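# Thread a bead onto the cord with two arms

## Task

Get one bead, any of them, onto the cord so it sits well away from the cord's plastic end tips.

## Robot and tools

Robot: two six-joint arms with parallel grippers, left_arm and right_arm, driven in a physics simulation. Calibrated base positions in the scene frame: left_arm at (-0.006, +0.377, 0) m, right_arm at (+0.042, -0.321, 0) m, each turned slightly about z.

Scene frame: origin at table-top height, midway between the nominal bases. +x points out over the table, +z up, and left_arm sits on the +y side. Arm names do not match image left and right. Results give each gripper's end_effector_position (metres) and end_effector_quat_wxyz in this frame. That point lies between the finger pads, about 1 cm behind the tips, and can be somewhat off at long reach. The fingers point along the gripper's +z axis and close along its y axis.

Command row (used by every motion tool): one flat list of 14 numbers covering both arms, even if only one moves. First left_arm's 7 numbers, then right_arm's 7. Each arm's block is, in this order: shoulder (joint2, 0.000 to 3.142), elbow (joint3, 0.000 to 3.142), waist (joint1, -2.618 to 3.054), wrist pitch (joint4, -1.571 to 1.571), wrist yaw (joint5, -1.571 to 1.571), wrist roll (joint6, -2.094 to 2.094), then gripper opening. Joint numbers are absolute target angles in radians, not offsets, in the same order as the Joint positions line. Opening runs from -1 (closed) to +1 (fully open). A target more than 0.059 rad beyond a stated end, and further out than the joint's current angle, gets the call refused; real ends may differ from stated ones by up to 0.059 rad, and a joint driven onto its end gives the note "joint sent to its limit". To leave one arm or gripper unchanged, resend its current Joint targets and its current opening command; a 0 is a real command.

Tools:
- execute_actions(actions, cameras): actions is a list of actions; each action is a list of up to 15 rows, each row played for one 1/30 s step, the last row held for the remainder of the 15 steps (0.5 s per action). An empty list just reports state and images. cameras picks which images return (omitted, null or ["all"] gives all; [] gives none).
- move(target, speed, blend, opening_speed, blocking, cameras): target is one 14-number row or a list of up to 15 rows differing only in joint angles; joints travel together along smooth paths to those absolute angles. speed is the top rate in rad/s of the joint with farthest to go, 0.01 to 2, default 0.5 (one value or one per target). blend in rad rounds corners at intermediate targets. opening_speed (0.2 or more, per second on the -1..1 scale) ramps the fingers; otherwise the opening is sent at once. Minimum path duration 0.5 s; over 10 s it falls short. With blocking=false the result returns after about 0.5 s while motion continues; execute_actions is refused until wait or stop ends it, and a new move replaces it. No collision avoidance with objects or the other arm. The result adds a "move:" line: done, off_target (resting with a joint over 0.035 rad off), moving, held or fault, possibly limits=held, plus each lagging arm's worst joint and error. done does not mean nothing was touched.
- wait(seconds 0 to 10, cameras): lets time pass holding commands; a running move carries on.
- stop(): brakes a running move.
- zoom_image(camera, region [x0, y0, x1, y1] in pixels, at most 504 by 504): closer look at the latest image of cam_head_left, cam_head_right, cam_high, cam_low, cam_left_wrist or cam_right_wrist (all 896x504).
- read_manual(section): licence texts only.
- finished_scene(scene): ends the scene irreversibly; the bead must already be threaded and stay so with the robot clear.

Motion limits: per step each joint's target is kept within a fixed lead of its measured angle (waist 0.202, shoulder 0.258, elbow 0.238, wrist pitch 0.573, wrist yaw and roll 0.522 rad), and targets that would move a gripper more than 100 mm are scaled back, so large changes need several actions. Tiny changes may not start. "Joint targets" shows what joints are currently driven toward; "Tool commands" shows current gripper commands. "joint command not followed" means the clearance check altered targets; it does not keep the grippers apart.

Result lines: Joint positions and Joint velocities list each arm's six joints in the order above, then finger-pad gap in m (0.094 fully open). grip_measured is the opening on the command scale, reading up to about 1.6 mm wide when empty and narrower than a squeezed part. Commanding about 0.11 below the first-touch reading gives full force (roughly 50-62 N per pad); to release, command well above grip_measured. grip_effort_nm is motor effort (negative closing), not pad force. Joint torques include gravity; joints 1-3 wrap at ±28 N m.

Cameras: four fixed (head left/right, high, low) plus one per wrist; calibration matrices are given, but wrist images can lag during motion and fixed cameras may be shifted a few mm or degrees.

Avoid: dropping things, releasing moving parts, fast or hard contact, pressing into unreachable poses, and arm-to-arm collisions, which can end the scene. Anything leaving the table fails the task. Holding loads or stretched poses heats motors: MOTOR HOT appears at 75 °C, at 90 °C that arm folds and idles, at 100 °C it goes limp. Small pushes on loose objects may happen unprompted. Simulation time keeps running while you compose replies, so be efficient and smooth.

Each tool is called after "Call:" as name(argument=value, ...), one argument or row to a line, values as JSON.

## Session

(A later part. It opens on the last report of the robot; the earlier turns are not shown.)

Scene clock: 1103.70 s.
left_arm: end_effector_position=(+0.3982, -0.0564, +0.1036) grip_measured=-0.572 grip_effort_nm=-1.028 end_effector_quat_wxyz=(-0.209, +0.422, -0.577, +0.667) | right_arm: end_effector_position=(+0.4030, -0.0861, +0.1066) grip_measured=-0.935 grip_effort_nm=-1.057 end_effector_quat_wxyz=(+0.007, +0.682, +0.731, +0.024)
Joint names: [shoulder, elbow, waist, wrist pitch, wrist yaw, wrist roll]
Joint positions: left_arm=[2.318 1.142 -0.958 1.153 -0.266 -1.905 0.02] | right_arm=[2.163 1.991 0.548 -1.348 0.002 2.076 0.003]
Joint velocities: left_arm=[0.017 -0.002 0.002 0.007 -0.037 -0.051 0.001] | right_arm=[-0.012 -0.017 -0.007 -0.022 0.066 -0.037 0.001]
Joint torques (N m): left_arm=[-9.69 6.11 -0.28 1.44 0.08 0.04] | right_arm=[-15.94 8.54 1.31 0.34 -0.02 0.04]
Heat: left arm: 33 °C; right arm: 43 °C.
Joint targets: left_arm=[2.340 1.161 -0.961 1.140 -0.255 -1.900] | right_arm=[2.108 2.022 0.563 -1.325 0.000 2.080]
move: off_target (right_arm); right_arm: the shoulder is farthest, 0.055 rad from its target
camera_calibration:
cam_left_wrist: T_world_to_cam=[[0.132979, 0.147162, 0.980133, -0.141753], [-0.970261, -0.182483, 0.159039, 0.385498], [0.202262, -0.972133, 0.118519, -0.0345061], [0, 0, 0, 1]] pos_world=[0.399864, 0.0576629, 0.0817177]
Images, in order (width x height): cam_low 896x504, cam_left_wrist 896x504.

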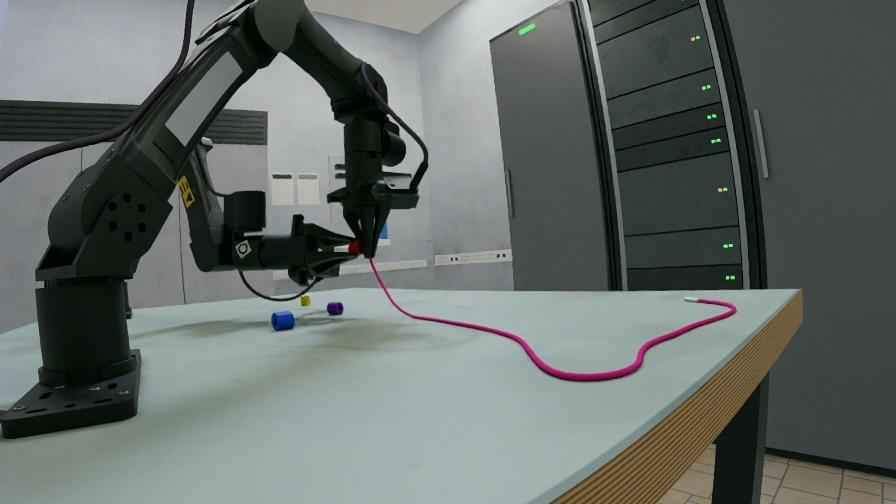

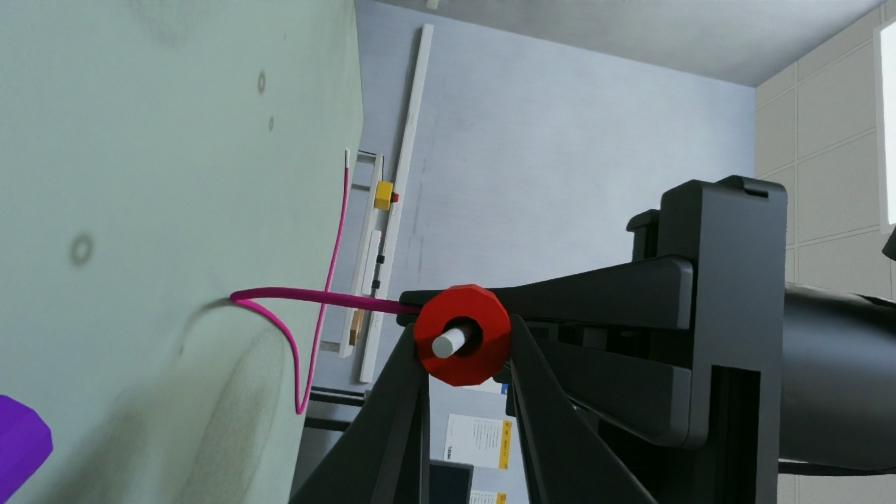

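Call:
move(
  target=[2.3405,1.161,-0.961,1.13,-0.255,-1.90,-0.66,2.108,2.022,0.508,-1.38,0,2.08,-0.95],
  speed=0.1,
  cameras=["cam_left_wrist","cam_low","cam_high"],
)

Call:
zoom_image(
  camera="cam_left_wrist",
  region=[340, 220, 540, 390],
)

Call:
zoom_image(
  camera="cam_low",
  region=[320, 220, 440, 290],
)

Scene clock: 1112.37 s.
left_arm: end_effector_position=(+0.3980, -0.0565, +0.1002) grip_measured=-0.572 grip_effort_nm=-1.028 end_effector_quat_wxyz=(-0.209, +0.424, -0.582, +0.662) | right_arm: end_effector_position=(+0.4091, -0.0994, +0.1093) grip_measured=-0.935 grip_effort_nm=-1.053 end_effector_quat_wxyz=(+0.005, +0.694, +0.719, +0.024)
Joint names: [shoulder, elbow, waist, wrist pitch, wrist yaw, wrist roll]
Joint positions: left_arm=[2.318 1.142 -0.958 1.139 -0.265 -1.905 0.02] | right_arm=[2.156 1.991 0.513 -1.356 -0.002 2.076 0.003]
Joint velocities: left_arm=[-0.012 -0.002 -0.002 0.022 0.022 -0.095 0] | right_arm=[-0.012 0.002 0.002 -0.007 -0.037 0.051 0]
Joint torques (N m): left_arm=[-9.7 6.13 -0.28 1.47 0.05 0.04] | right_arm=[-15.23 8.47 -0.47 -0.12 -0.01 0.05]
Heat: left arm: 33 °C; right arm: 44 °C.
Joint targets: left_arm=[2.340 1.161 -0.961 1.130 -0.255 -1.900] | right_arm=[2.108 2.022 0.508 -1.380 0.000 2.080]
move: off_target (right_arm); right_arm: the shoulder is farthest, 0.048 rad from its target
camera_calibration:
cam_left_wrist: T_world_to_cam=[[0.141758, 0.136179, 0.98049, -0.142514], [-0.969044, -0.183166, 0.165543, 0.384672], [0.202136, -0.973604, 0.105998, -0.0329203], [0, 0, 0, 1]] pos_world=[0.399621, 0.0578146, 0.0795429]
Images, in order (width x height): cam_high 896x504, cam_low 896x504, cam_left_wrist 896x504.

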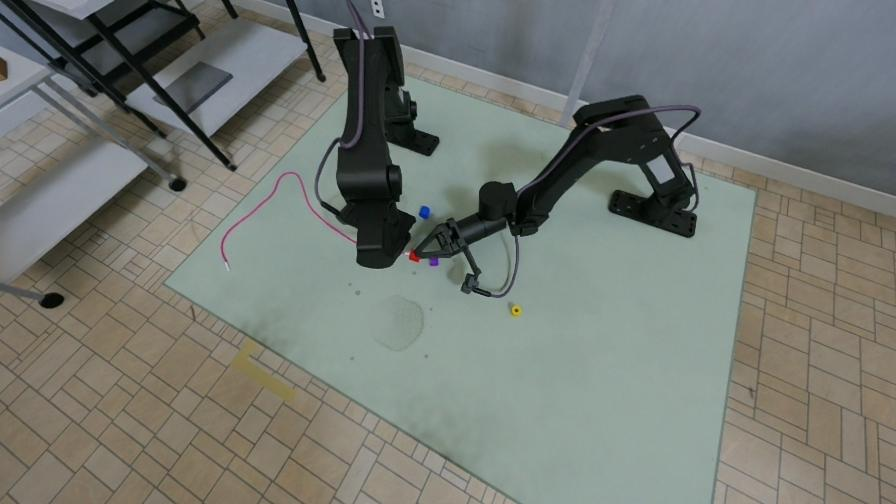

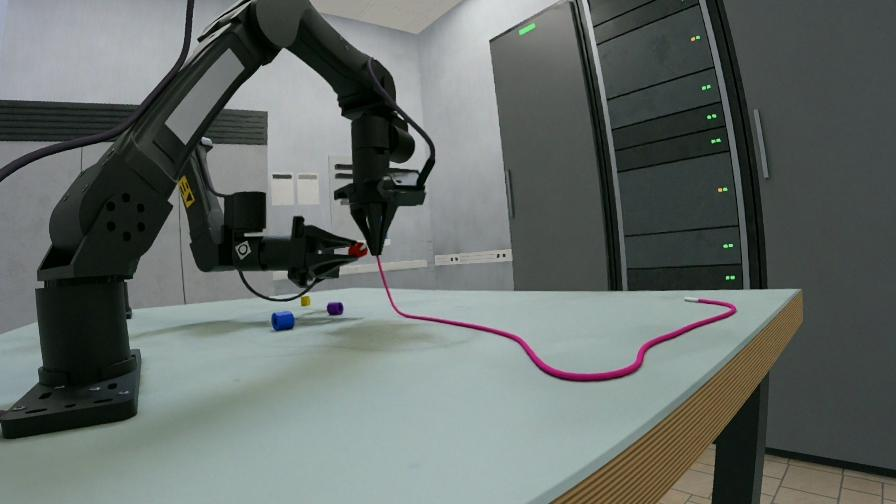

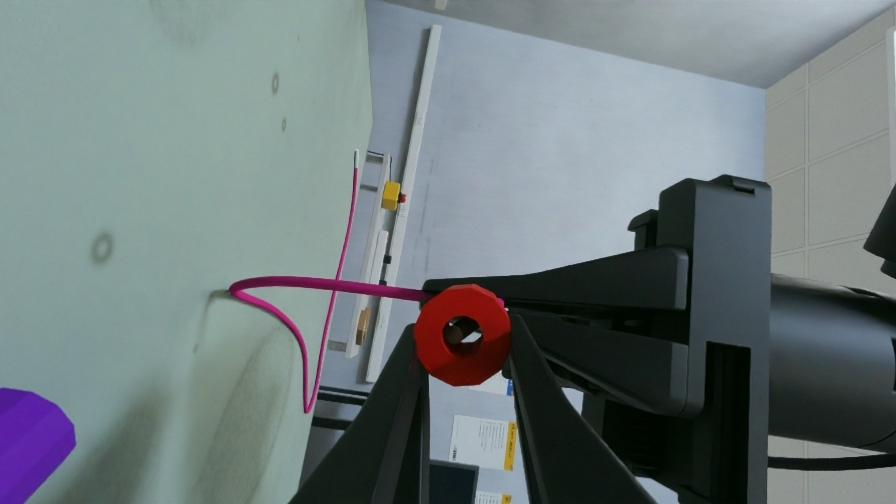

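Scaled by 2.520 from the camera's 896x504 image, which has a finer 1280x720 frame.

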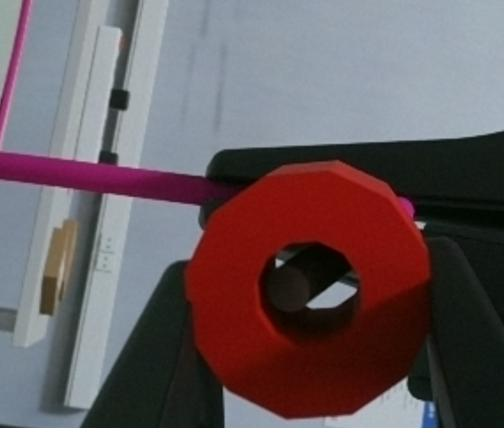

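Scaled by 4.200 from the camera's 896x504 image, which has a finer 1280x720 frame.

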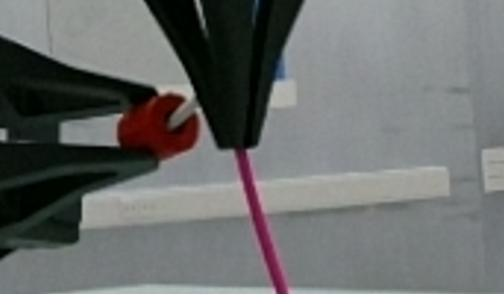

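Call:
move(
  target=[2.3405,1.161,-0.961,1.13,-0.255,-1.25,-0.66,2.108,2.022,0.513,-1.38,0,2.08,-0.95],
  speed=0.2,
  cameras=["cam_left_wrist","cam_low","cam_high"],
)

Call:
zoom_image(
  camera="cam_left_wrist",
  region=[340, 220, 540, 390],
)

Call:
zoom_image(
  camera="cam_low",
  region=[320, 220, 440, 290],
)

Scene clock: 1131.87 s.
left_arm: end_effector_position=(+0.3995, -0.0558, +0.1072) grip_measured=-0.572 grip_effort_nm=-1.033 end_effector_quat_wxyz=(+0.411, -0.223, +0.675, -0.571) | right_arm: end_effector_position=(+0.4065, -0.1024, +0.1091) grip_measured=-0.935 grip_effort_nm=-1.057 end_effector_quat_wxyz=(+0.007, +0.695, +0.719, +0.016)
Joint names: [shoulder, elbow, waist, wrist pitch, wrist yaw, wrist roll]
Joint positions: left_arm=[2.318 1.145 -0.958 1.162 -0.274 -1.269 0.02] | right_arm=[2.156 1.991 0.513 -1.372 0.005 2.076 0.003]
Joint velocities: left_arm=[0.002 0.012 0.002 -0.022 0.11 -0.037 0] | right_arm=[-0.007 -0.007 -0.002 -0.066 -0.022 0.037 -0.001]
Joint torques (N m): left_arm=[-9.72 5.87 -0.27 1.26 0.15 0.17] | right_arm=[-15.28 8.49 0.03 -0.01 -0.07 0.04]
Heat: left arm: 32 °C; right arm: 49 °C.
Joint targets: left_arm=[2.340 1.161 -0.961 1.130 -0.255 -1.250] | right_arm=[2.108 2.022 0.513 -1.380 0.000 2.080]
move: off_target (right_arm); right_arm: the shoulder is farthest, 0.048 rad from its target
camera_calibration:
cam_left_wrist: T_world_to_cam=[[-0.241192, -0.344985, 0.90709, -0.0156752], [-0.941884, -0.142002, -0.30445, 0.426889], [0.233839, -0.927804, -0.290686, -0.000938685], [0, 0, 0, 1]] pos_world=[0.398519, 0.0543403, 0.143912]
Images, in order (width x height): cam_high 896x504, cam_low 896x504, cam_left_wrist 896x504.

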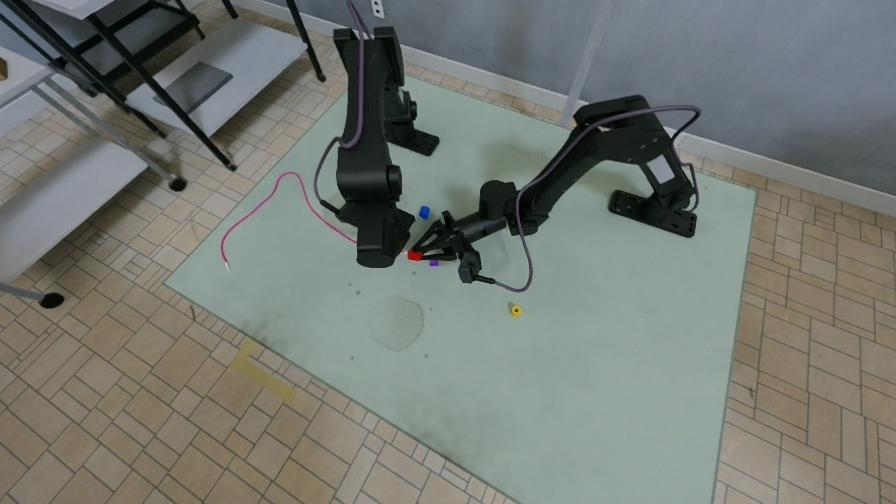

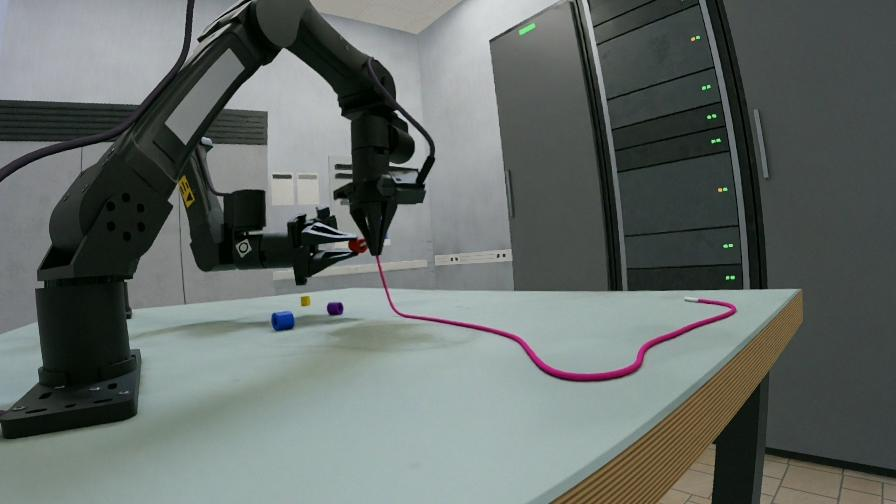

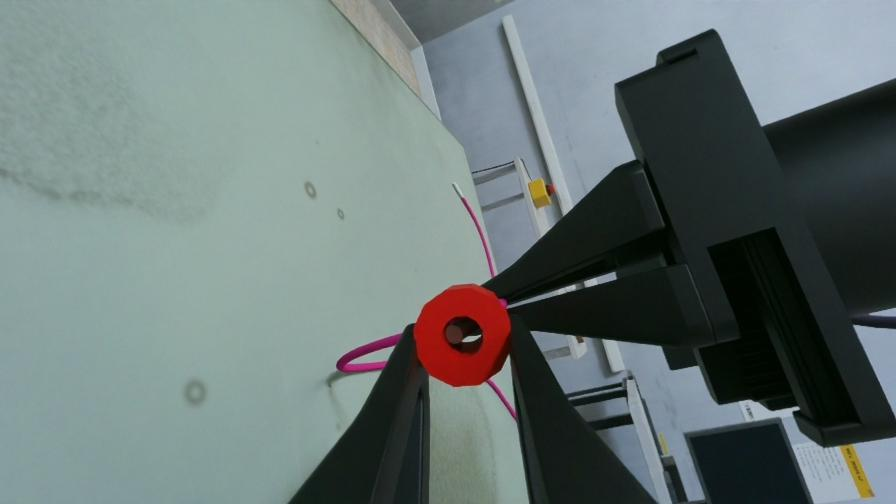

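Scaled by 2.520 from the camera's 896x504 image, which has a finer 1280x720 frame.

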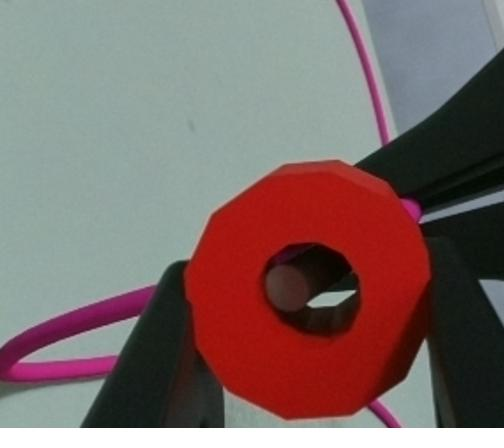

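Scaled by 4.200 from the camera's 896x504 image, which has a finer 1280x720 frame.

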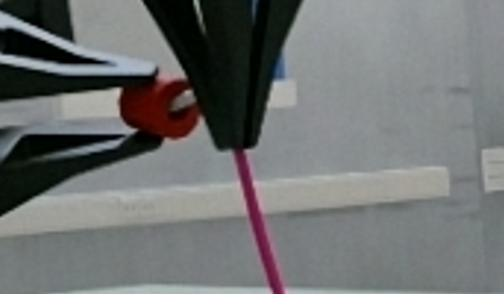

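Call:
move(
  target=[2.3405,1.161,-0.961,1.13,-0.255,-1.25,-0.66,2.225,2.022,0.515,-1.38,0,2.08,-0.95],
  speed=0.15,
  cameras=["cam_left_wrist","cam_low"],
)

Call:
zoom_image(
  camera="cam_left_wrist",
  region=[340, 220, 540, 390],
)

Call:
zoom_image(
  camera="cam_low",
  region=[320, 220, 440, 290],
)

Scene clock: 1141.87 s.
left_arm: end_effector_position=(+0.3981, -0.0574, +0.1000) grip_measured=-0.572 grip_effort_nm=-1.028 end_effector_quat_wxyz=(+0.406, -0.218, +0.687, -0.562) | right_arm: end_effector_position=(+0.4053, -0.1024, +0.0886) grip_measured=-0.935 grip_effort_nm=-1.057 end_effector_quat_wxyz=(-0.002, +0.695, +0.719, -0.008)
Joint names: [shoulder, elbow, waist, wrist pitch, wrist yaw, wrist roll]
Joint positions: left_arm=[2.318 1.145 -0.958 1.133 -0.262 -1.264 0.02] | right_arm=[2.207 1.991 0.513 -1.372 0.001 2.076 0.003]
Joint velocities: left_arm=[-0.002 0.007 -0.012 -0.022 0.051 0.007 0] | right_arm=[-0.017 -0.017 -0.002 0.022 -0.022 0.022 0]
Joint torques (N m): left_arm=[-9.72 5.89 -0.31 1.54 0.03 0.12] | right_arm=[-10.32 8.31 0.21 -0.11 -0.05 0.04]
Heat: left arm: 31 °C; right arm: 48 °C.
Joint targets: left_arm=[2.340 1.161 -0.961 1.130 -0.255 -1.250] | right_arm=[2.225 2.022 0.515 -1.380 0.000 2.080]
move: done
camera_calibration:
cam_left_wrist: T_world_to_cam=[[-0.231601, -0.366704, 0.901049, -0.0145352], [-0.948045, -0.122588, -0.293571, 0.425694], [0.218111, -0.922226, -0.31926, 0.0053058], [0, 0, 0, 1]] pos_world=[0.399053, 0.0517481, 0.139762]
Images, in order (width x height): cam_low 896x504, cam_left_wrist 896x504.

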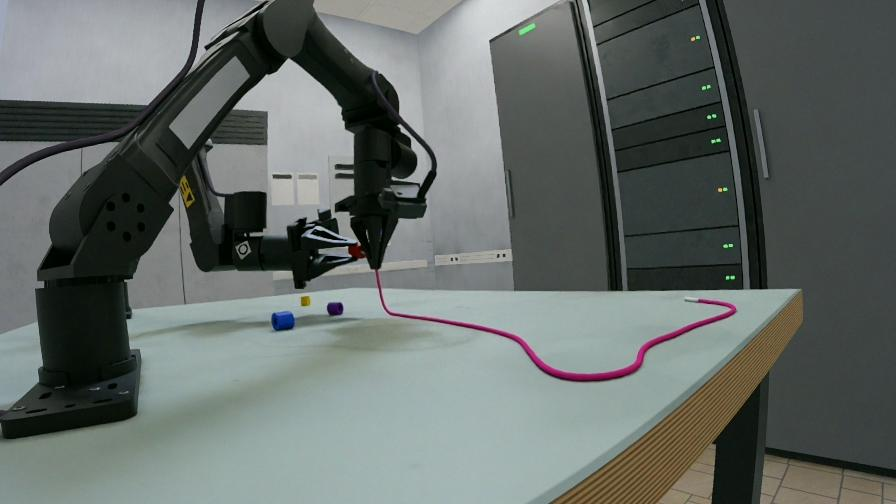

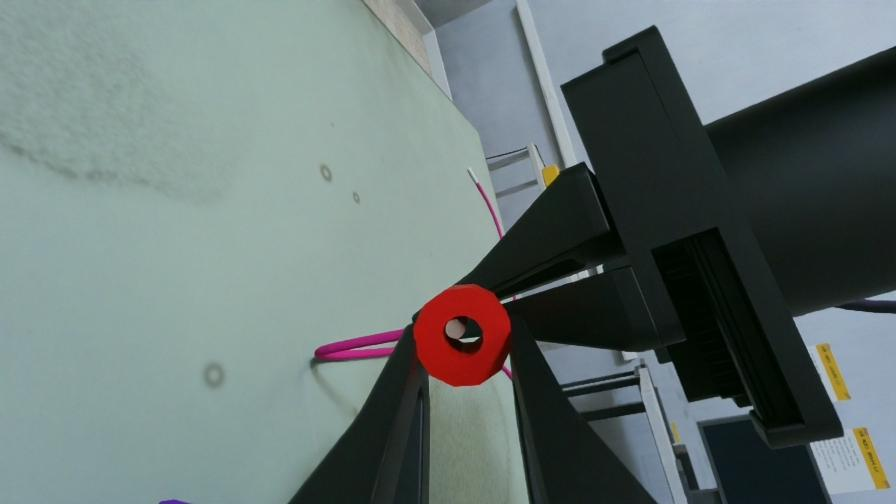

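Scaled by 2.520 from the camera's 896x504 image, which has a finer 1280x720 frame.

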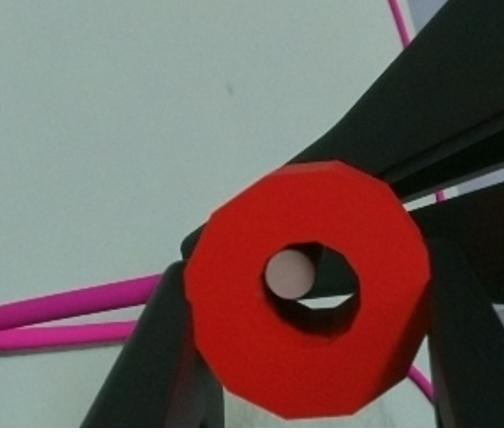

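Scaled by 4.200 from the camera's 896x504 image, which has a finer 1280x720 frame.

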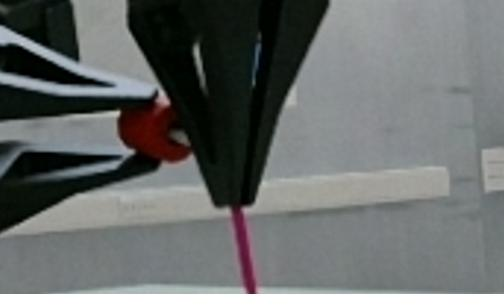

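Call:
move(
  target=[2.3405,1.161,-0.961,1.13,-0.255,-0.80,-0.66,2.225,2.022,0.515,-1.38,0,2.08,-0.95],
  speed=0.2,
  cameras=["cam_left_wrist","cam_low"],
)

Call:
zoom_image(
  camera="cam_left_wrist",
  region=[340, 220, 540, 390],
)

Call:
zoom_image(
  camera="cam_low",
  region=[320, 220, 440, 290],
)

Scene clock: 1161.70 s.
left_arm: end_effector_position=(+0.3980, -0.0575, +0.0997) grip_measured=-0.572 grip_effort_nm=-1.028 end_effector_quat_wxyz=(+0.521, -0.058, +0.719, -0.457) | right_arm: end_effector_position=(+0.4052, -0.1023, +0.0886) grip_measured=-0.935 grip_effort_nm=-1.057 end_effector_quat_wxyz=(-0.002, +0.695, +0.719, -0.008)
Joint names: [shoulder, elbow, waist, wrist pitch, wrist yaw, wrist roll]
Joint positions: left_arm=[2.318 1.145 -0.958 1.132 -0.261 -0.812 0.02] | right_arm=[2.207 1.991 0.513 -1.372 0.001 2.076 0.003]
Joint velocities: left_arm=[-0.022 -0.017 0.012 -0.022 -0.037 0.007 -0.001] | right_arm=[0.002 0.012 -0.002 0.007 -0.081 -0.081 0.002]
Joint torques (N m): left_arm=[-9.69 5.89 -0.28 1.53 0.03 0.1] | right_arm=[-10.35 8.49 0.2 -0.1 -0.02 0.04]
Heat: left arm: 32 °C; right arm: 44 °C.
Joint targets: left_arm=[2.340 1.161 -0.961 1.130 -0.255 -0.800] | right_arm=[2.225 2.022 0.515 -1.380 0.000 2.080]
move: done
camera_calibration:
cam_left_wrist: T_world_to_cam=[[-0.449245, -0.641465, 0.621853, 0.0842943], [-0.833475, 0.0502771, -0.550264, 0.41542], [0.32171, -0.765503, -0.557232, -0.00337833], [0, 0, 0, 1]] pos_world=[0.385198, 0.0305995, 0.17429]
Images, in order (width x height): cam_low 896x504, cam_left_wrist 896x504.

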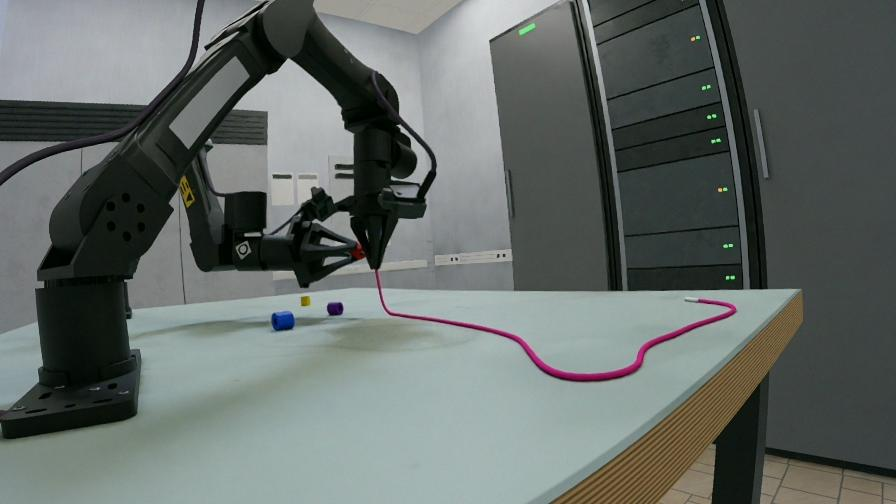

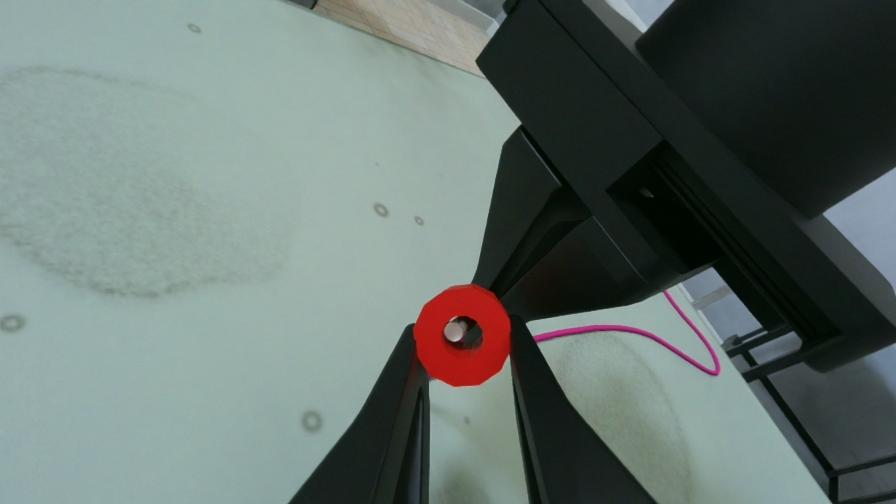

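Scaled by 2.520 from the camera's 896x504 image, which has a finer 1280x720 frame.

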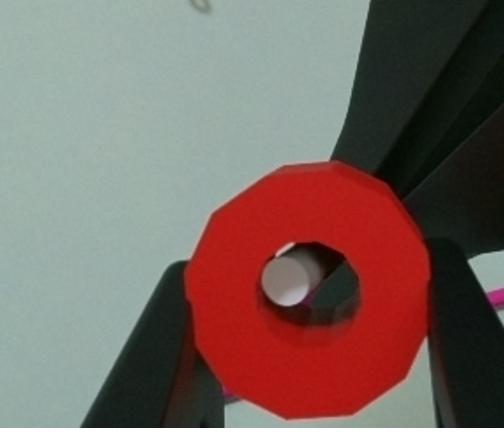

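Scaled by 4.200 from the camera's 896x504 image, which has a finer 1280x720 frame.

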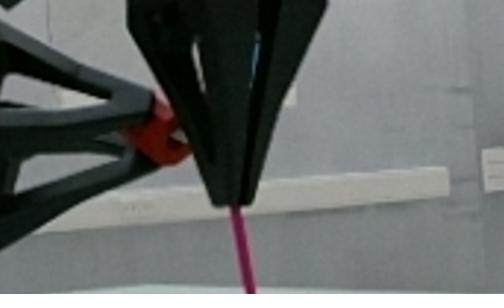

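Call:
move(
  target=[2.3405,1.161,-0.961,1.13,-0.255,-0.80,-0.66,2.135,2.022,0.54,-1.36,0,2.08,-0.95],
  speed=0.1,
  cameras=["cam_left_wrist","cam_low"],
)

Call:
zoom_image(
  camera="cam_left_wrist",
  region=[340, 220, 540, 390],
)

Call:
zoom_image(
  camera="cam_low",
  region=[320, 220, 440, 290],
)

Scene clock: 1169.17 s.
left_arm: end_effector_position=(+0.3981, -0.0576, +0.1033) grip_measured=-0.572 grip_effort_nm=-1.028 end_effector_quat_wxyz=(+0.524, -0.059, +0.714, -0.461) | right_arm: end_effector_position=(+0.4027, -0.0962, +0.0949) grip_measured=-0.935 grip_effort_nm=-1.057 end_effector_quat_wxyz=(+0.000, +0.689, +0.725, +0.000)
Joint names: [shoulder, elbow, waist, wrist pitch, wrist yaw, wrist roll]
Joint positions: left_arm=[2.318 1.145 -0.958 1.146 -0.261 -0.811 0.02] | right_arm=[2.191 1.991 0.528 -1.369 0.001 2.076 0.003]
Joint velocities: left_arm=[-0.017 -0.007 0.007 0.007 0.007 0.037 0] | right_arm=[0.002 0.007 -0.002 0.051 0.007 -0.022 0]
Joint torques (N m): left_arm=[-9.72 5.87 -0.28 1.4 0.03 0.09] | right_arm=[-16.16 8.44 1.07 0.1 -0.02 0.04]
Heat: left arm: 33 °C; right arm: 44 °C.
Joint targets: left_arm=[2.340 1.161 -0.961 1.130 -0.255 -0.800] | right_arm=[2.135 2.022 0.540 -1.360 0.000 2.080]
move: off_target (right_arm); right_arm: the shoulder is farthest, 0.056 rad from its target
camera_calibration:
cam_left_wrist: T_world_to_cam=[[-0.455302, -0.63494, 0.624141, 0.0846323], [-0.828104, 0.0445153, -0.558804, 0.415834], [0.327023, -0.771278, -0.546064, -0.00511827], [0, 0, 0, 1]] pos_world=[0.38456, 0.0312779, 0.176752]
Images, in order (width x height): cam_low 896x504, cam_left_wrist 896x504.

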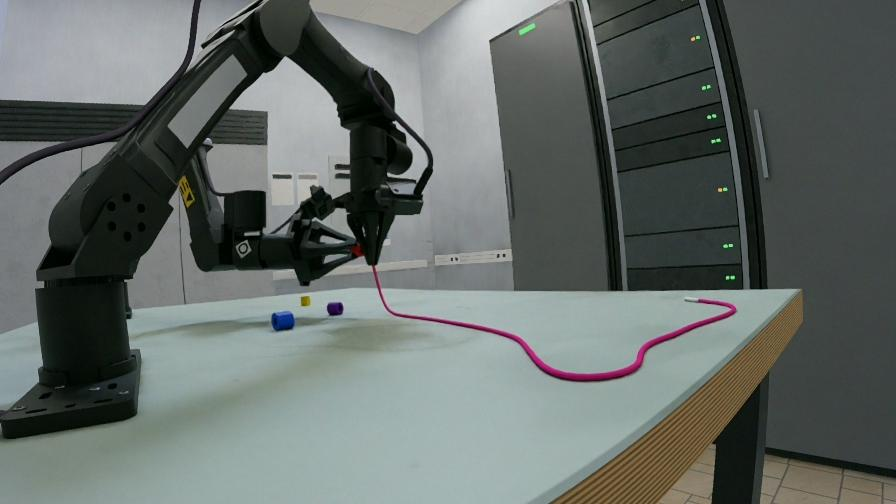

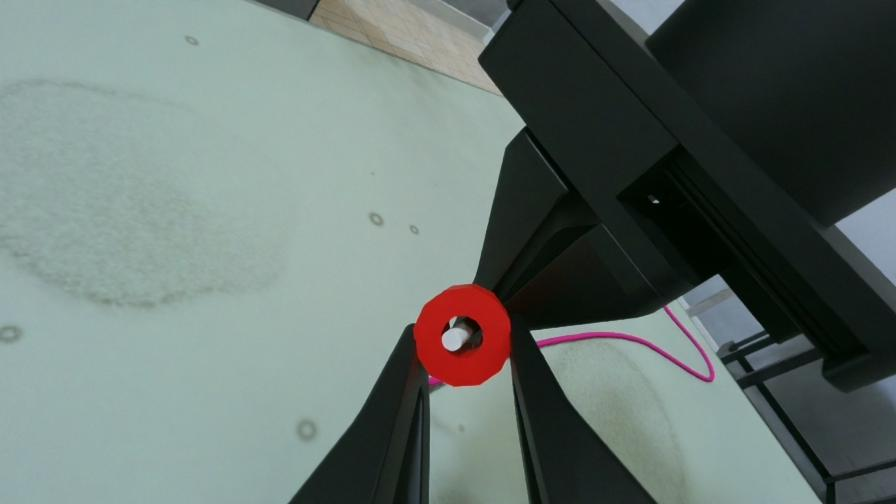

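Scaled by 2.520 from the camera's 896x504 image, which has a finer 1280x720 frame.

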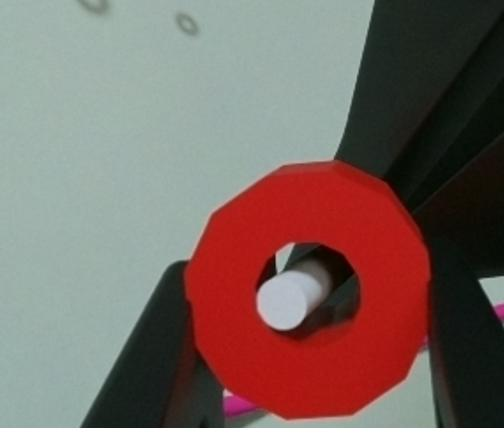

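Scaled by 4.200 from the camera's 896x504 image, which has a finer 1280x720 frame.

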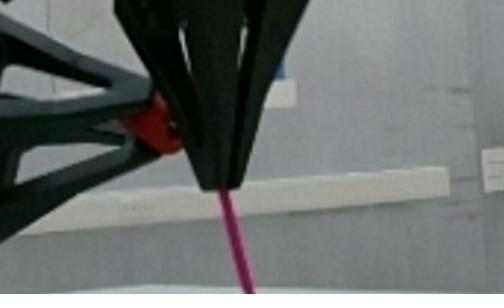

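Call:
move(
  target=[2.3405,1.161,-0.961,1.09,-0.255,-0.80,-0.66,2.095,2.022,0.535,-1.37,0,2.08,-0.95],
  speed=0.1,
  cameras=["cam_left_wrist","cam_low"],
)

Call:
zoom_image(
  camera="cam_left_wrist",
  region=[340, 220, 540, 390],
)

Call:
zoom_image(
  camera="cam_low",
  region=[320, 220, 440, 290],
)

Scene clock: 1177.40 s.
left_arm: end_effector_position=(+0.3993, -0.0592, +0.1111) grip_measured=-0.572 grip_effort_nm=-1.028 end_effector_quat_wxyz=(+0.529, -0.060, +0.705, -0.469) | right_arm: end_effector_position=(+0.4041, -0.0975, +0.1054) grip_measured=-0.935 grip_effort_nm=-1.057 end_effector_quat_wxyz=(+0.009, +0.689, +0.724, +0.012)
Joint names: [shoulder, elbow, waist, wrist pitch, wrist yaw, wrist roll]
Joint positions: left_arm=[2.318 1.155 -0.958 1.163 -0.261 -0.811 0.02] | right_arm=[2.165 1.991 0.528 -1.369 0.011 2.076 0.003]
Joint velocities: left_arm=[-0.002 0.012 0.012 -0.037 -0.037 0.007 0.002] | right_arm=[-0.022 0.012 0.007 0.066 0.022 0.007 0]
Joint torques (N m): left_arm=[-9.76 5.15 -0.29 0.92 0.04 0.09] | right_arm=[-17.14 8.49 0.61 0.06 -0.14 0.04]
Heat: left arm: 32 °C; right arm: 45 °C.
Joint targets: left_arm=[2.340 1.161 -0.961 1.090 -0.255 -0.800] | right_arm=[2.095 2.022 0.535 -1.370 0.000 2.080]
move: off_target (left_arm, right_arm); left_arm: the wrist pitch is farthest, 0.073 rad from its target; right_arm: the shoulder is farthest, 0.070 rad from its target
camera_calibration:
cam_left_wrist: T_world_to_cam=[[-0.465547, -0.622004, 0.629585, 0.0835658], [-0.818855, 0.032837, -0.573061, 0.418513], [0.335772, -0.782325, -0.524618, -0.00900239], [0, 0, 0, 1]] pos_world=[0.384628, 0.0311928, 0.182499]
Images, in order (width x height): cam_low 896x504, cam_left_wrist 896x504.

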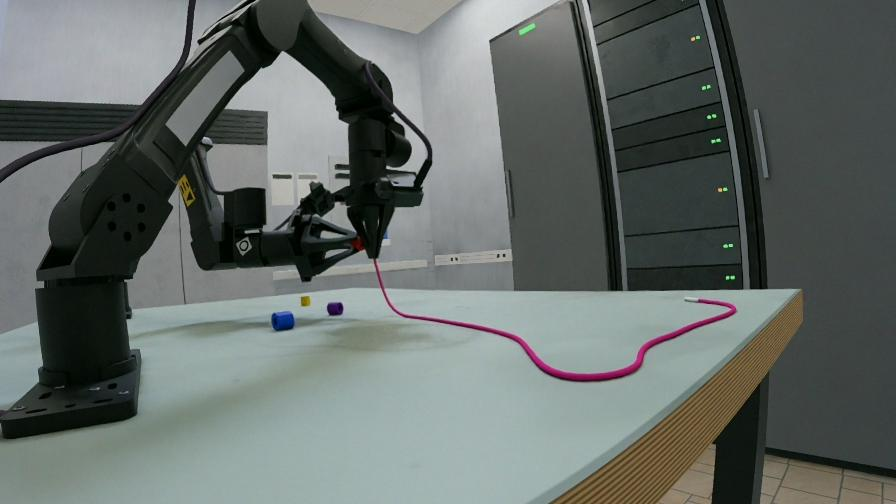

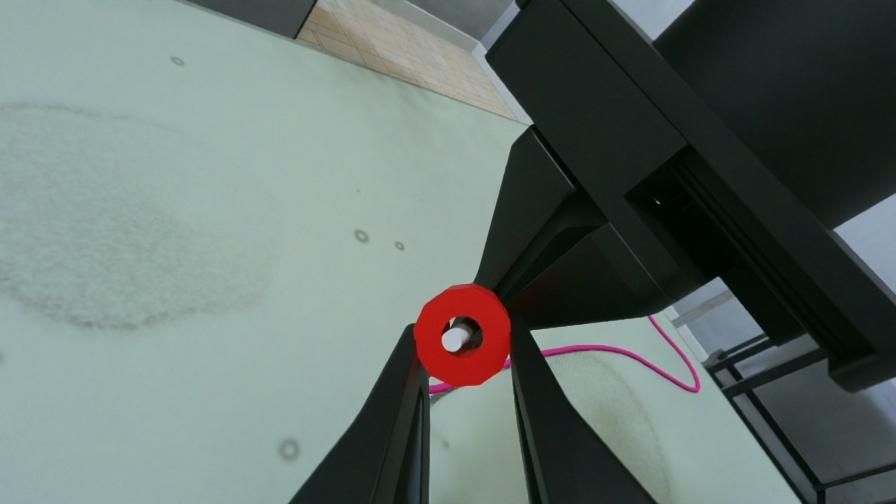

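Scaled by 2.520 from the camera's 896x504 image, which has a finer 1280x720 frame.

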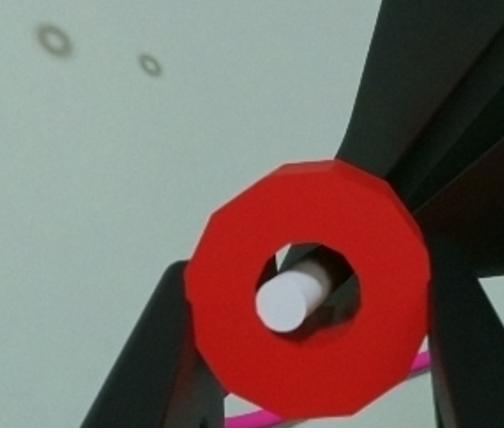

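Scaled by 4.200 from the camera's 896x504 image, which has a finer 1280x720 frame.

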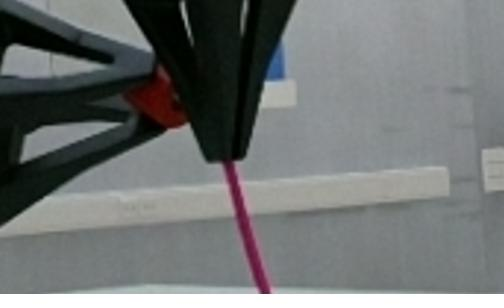

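Call:
move(
  target=[2.3405,1.161,-0.961,1.13,-0.255,-0.50,-0.66,2.20,2.022,0.53,-1.37,0,2.08,-0.95],
  speed=0.15,
  cameras=["cam_left_wrist","cam_low","cam_high"],
)

Call:
zoom_image(
  camera="cam_left_wrist",
  region=[340, 220, 540, 390],
)

Call:
zoom_image(
  camera="cam_low",
  region=[320, 220, 440, 290],
)

Scene clock: 1218.07 s.
left_arm: end_effector_position=(+0.3993, -0.0592, +0.1091) grip_measured=-0.572 grip_effort_nm=-1.028 end_effector_quat_wxyz=(+0.589, +0.043, +0.709, -0.386) | right_arm: end_effector_position=(+0.4040, -0.0977, +0.0994) grip_measured=-0.936 grip_effort_nm=-1.057 end_effector_quat_wxyz=(+0.007, +0.689, +0.725, +0.005)
Joint names: [shoulder, elbow, waist, wrist pitch, wrist yaw, wrist roll]
Joint positions: left_arm=[2.318 1.155 -0.958 1.155 -0.261 -0.521 0.02] | right_arm=[2.18 1.991 0.528 -1.369 0.012 2.076 0.003]
Joint velocities: left_arm=[-0.017 -0.002 -0.012 0.051 -0.022 0.007 -0.001] | right_arm=[0.017 -0.017 -0.002 -0.11 -0.139 -0.022 0]
Joint torques (N m): left_arm=[-9.74 5.16 -0.29 1.33 0.04 0.18] | right_arm=[-9.99 8.4 0.13 0.02 -0.13 0.05]
Heat: left arm: 29 °C; right arm: 53 °C.
Joint targets: left_arm=[2.340 1.161 -0.961 1.130 -0.255 -0.500] | right_arm=[2.200 2.022 0.530 -1.370 0.000 2.080]
move: done
camera_calibration:
cam_left_wrist: T_world_to_cam=[[-0.551821, -0.742717, 0.379296, 0.139414], [-0.712859, 0.184041, -0.676728, 0.395333], [0.432811, -0.643818, -0.63101, -0.0289526], [0, 0, 0, 1]] pos_world=[0.371279, 0.0121473, 0.196384]
Images, in order (width x height): cam_high 896x504, cam_low 896x504, cam_left_wrist 896x504.

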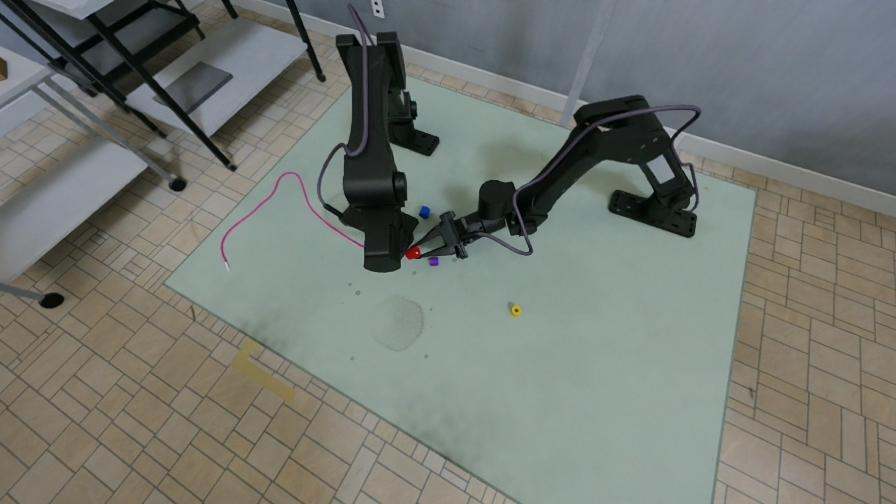

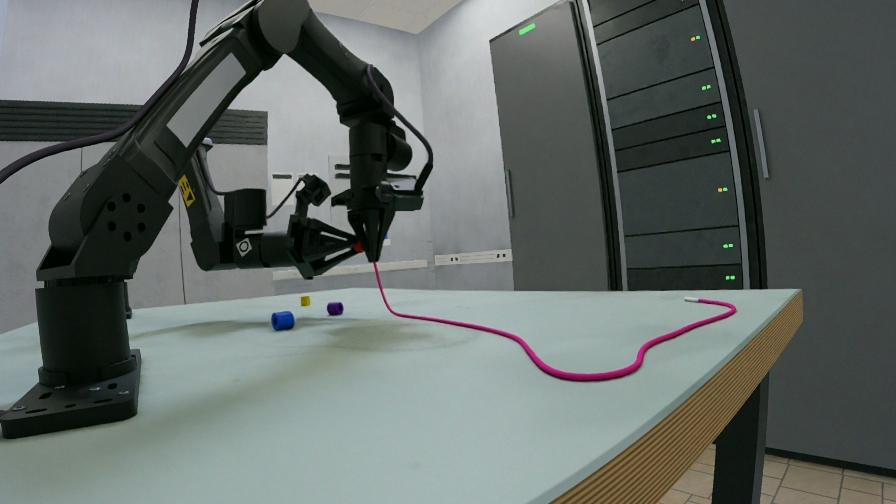

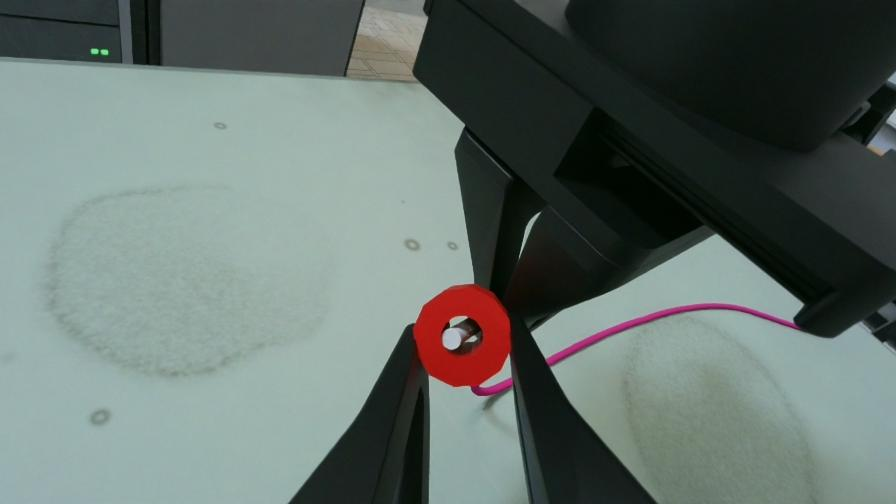

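Scaled by 2.520 from the camera's 896x504 image, which has a finer 1280x720 frame.

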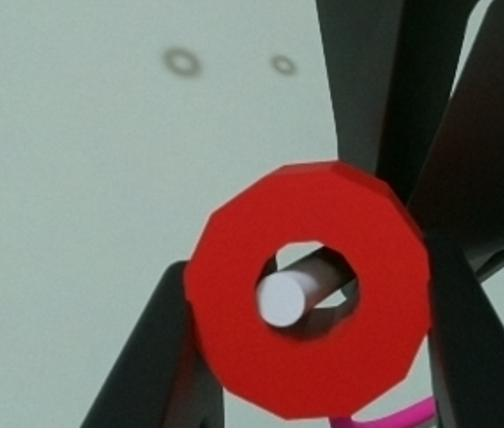

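Scaled by 4.200 from the camera's 896x504 image, which has a finer 1280x720 frame.

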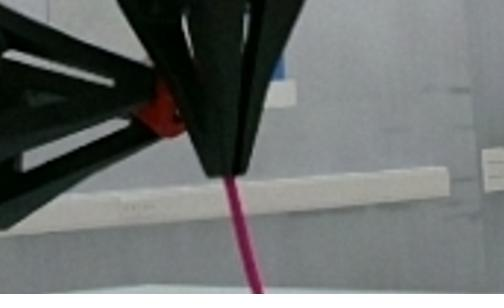

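Call:
move(
  target=[2.3405,1.161,-0.961,1.13,-0.255,-1.90,-0.66,2.224,2.022,0.532,-1.375,0,2.08,-0.95],
  speed=0.3,
  cameras=["cam_left_wrist","cam_low"],
)

Call:
zoom_image(
  camera="cam_left_wrist",
  region=[340, 220, 540, 390],
)

Call:
zoom_image(
  camera="cam_low",
  region=[320, 220, 440, 290],
)

Scene clock: 1258.77 s.
left_arm: end_effector_position=(+0.3991, -0.0590, +0.0990) grip_measured=-0.572 grip_effort_nm=-1.028 end_effector_quat_wxyz=(-0.208, +0.423, -0.587, +0.658) | right_arm: end_effector_position=(+0.4029, -0.0963, +0.0941) grip_measured=-0.936 grip_effort_nm=-1.057 end_effector_quat_wxyz=(+0.001, +0.689, +0.725, +0.000)
Joint names: [shoulder, elbow, waist, wrist pitch, wrist yaw, wrist roll]
Joint positions: left_arm=[2.318 1.155 -0.958 1.113 -0.261 -1.902 0.02] | right_arm=[2.193 1.991 0.528 -1.369 0.002 2.076 0.003]
Joint velocities: left_arm=[0.012 -0.002 -0.022 -0.007 -0.051 -0.007 0] | right_arm=[-0.027 0.007 0.002 -0.051 0.007 0.007 0.001]
Joint torques (N m): left_arm=[-9.74 5.14 -0.29 1.7 0.03 0.03] | right_arm=[-9.22 8.39 0.35 -0.05 -0.04 0.05]
Heat: left arm: 30 °C; right arm: 42 °C.
Joint targets: left_arm=[2.340 1.161 -0.961 1.130 -0.255 -1.900] | right_arm=[2.224 2.022 0.532 -1.375 0.000 2.080]
move: done
camera_calibration:
cam_left_wrist: T_world_to_cam=[[0.148515, 0.123333, 0.981189, -0.14469], [-0.968696, -0.181444, 0.169431, 0.385091], [0.198928, -0.975637, 0.0925245, -0.0329549], [0, 0, 0, 1]] pos_world=[0.40108, 0.0555655, 0.0797707]
Images, in order (width x height): cam_low 896x504, cam_left_wrist 896x504.

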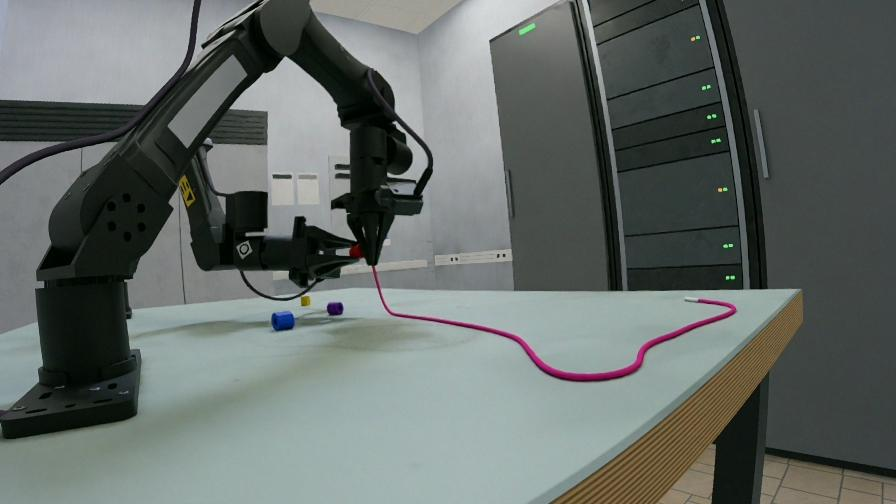

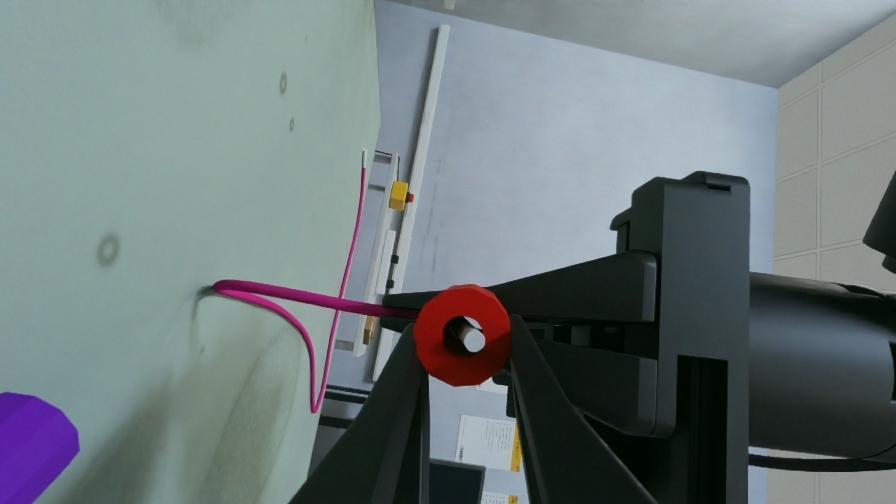

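Scaled by 2.520 from the camera's 896x504 image, which has a finer 1280x720 frame.

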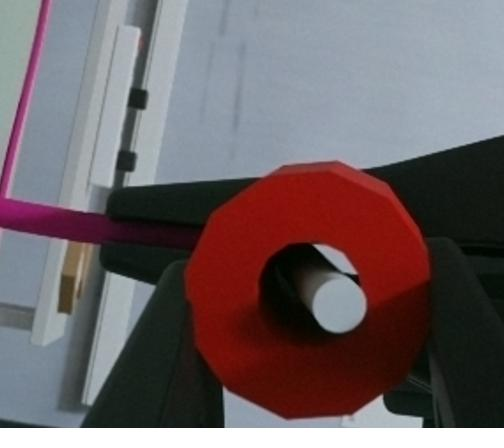

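Scaled by 4.200 from the camera's 896x504 image, which has a finer 1280x720 frame.

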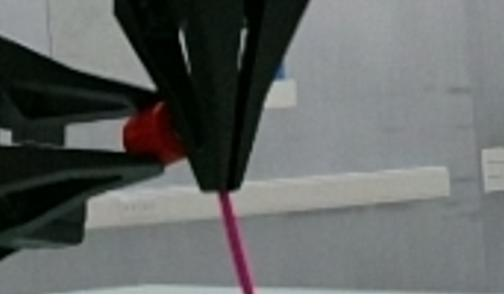

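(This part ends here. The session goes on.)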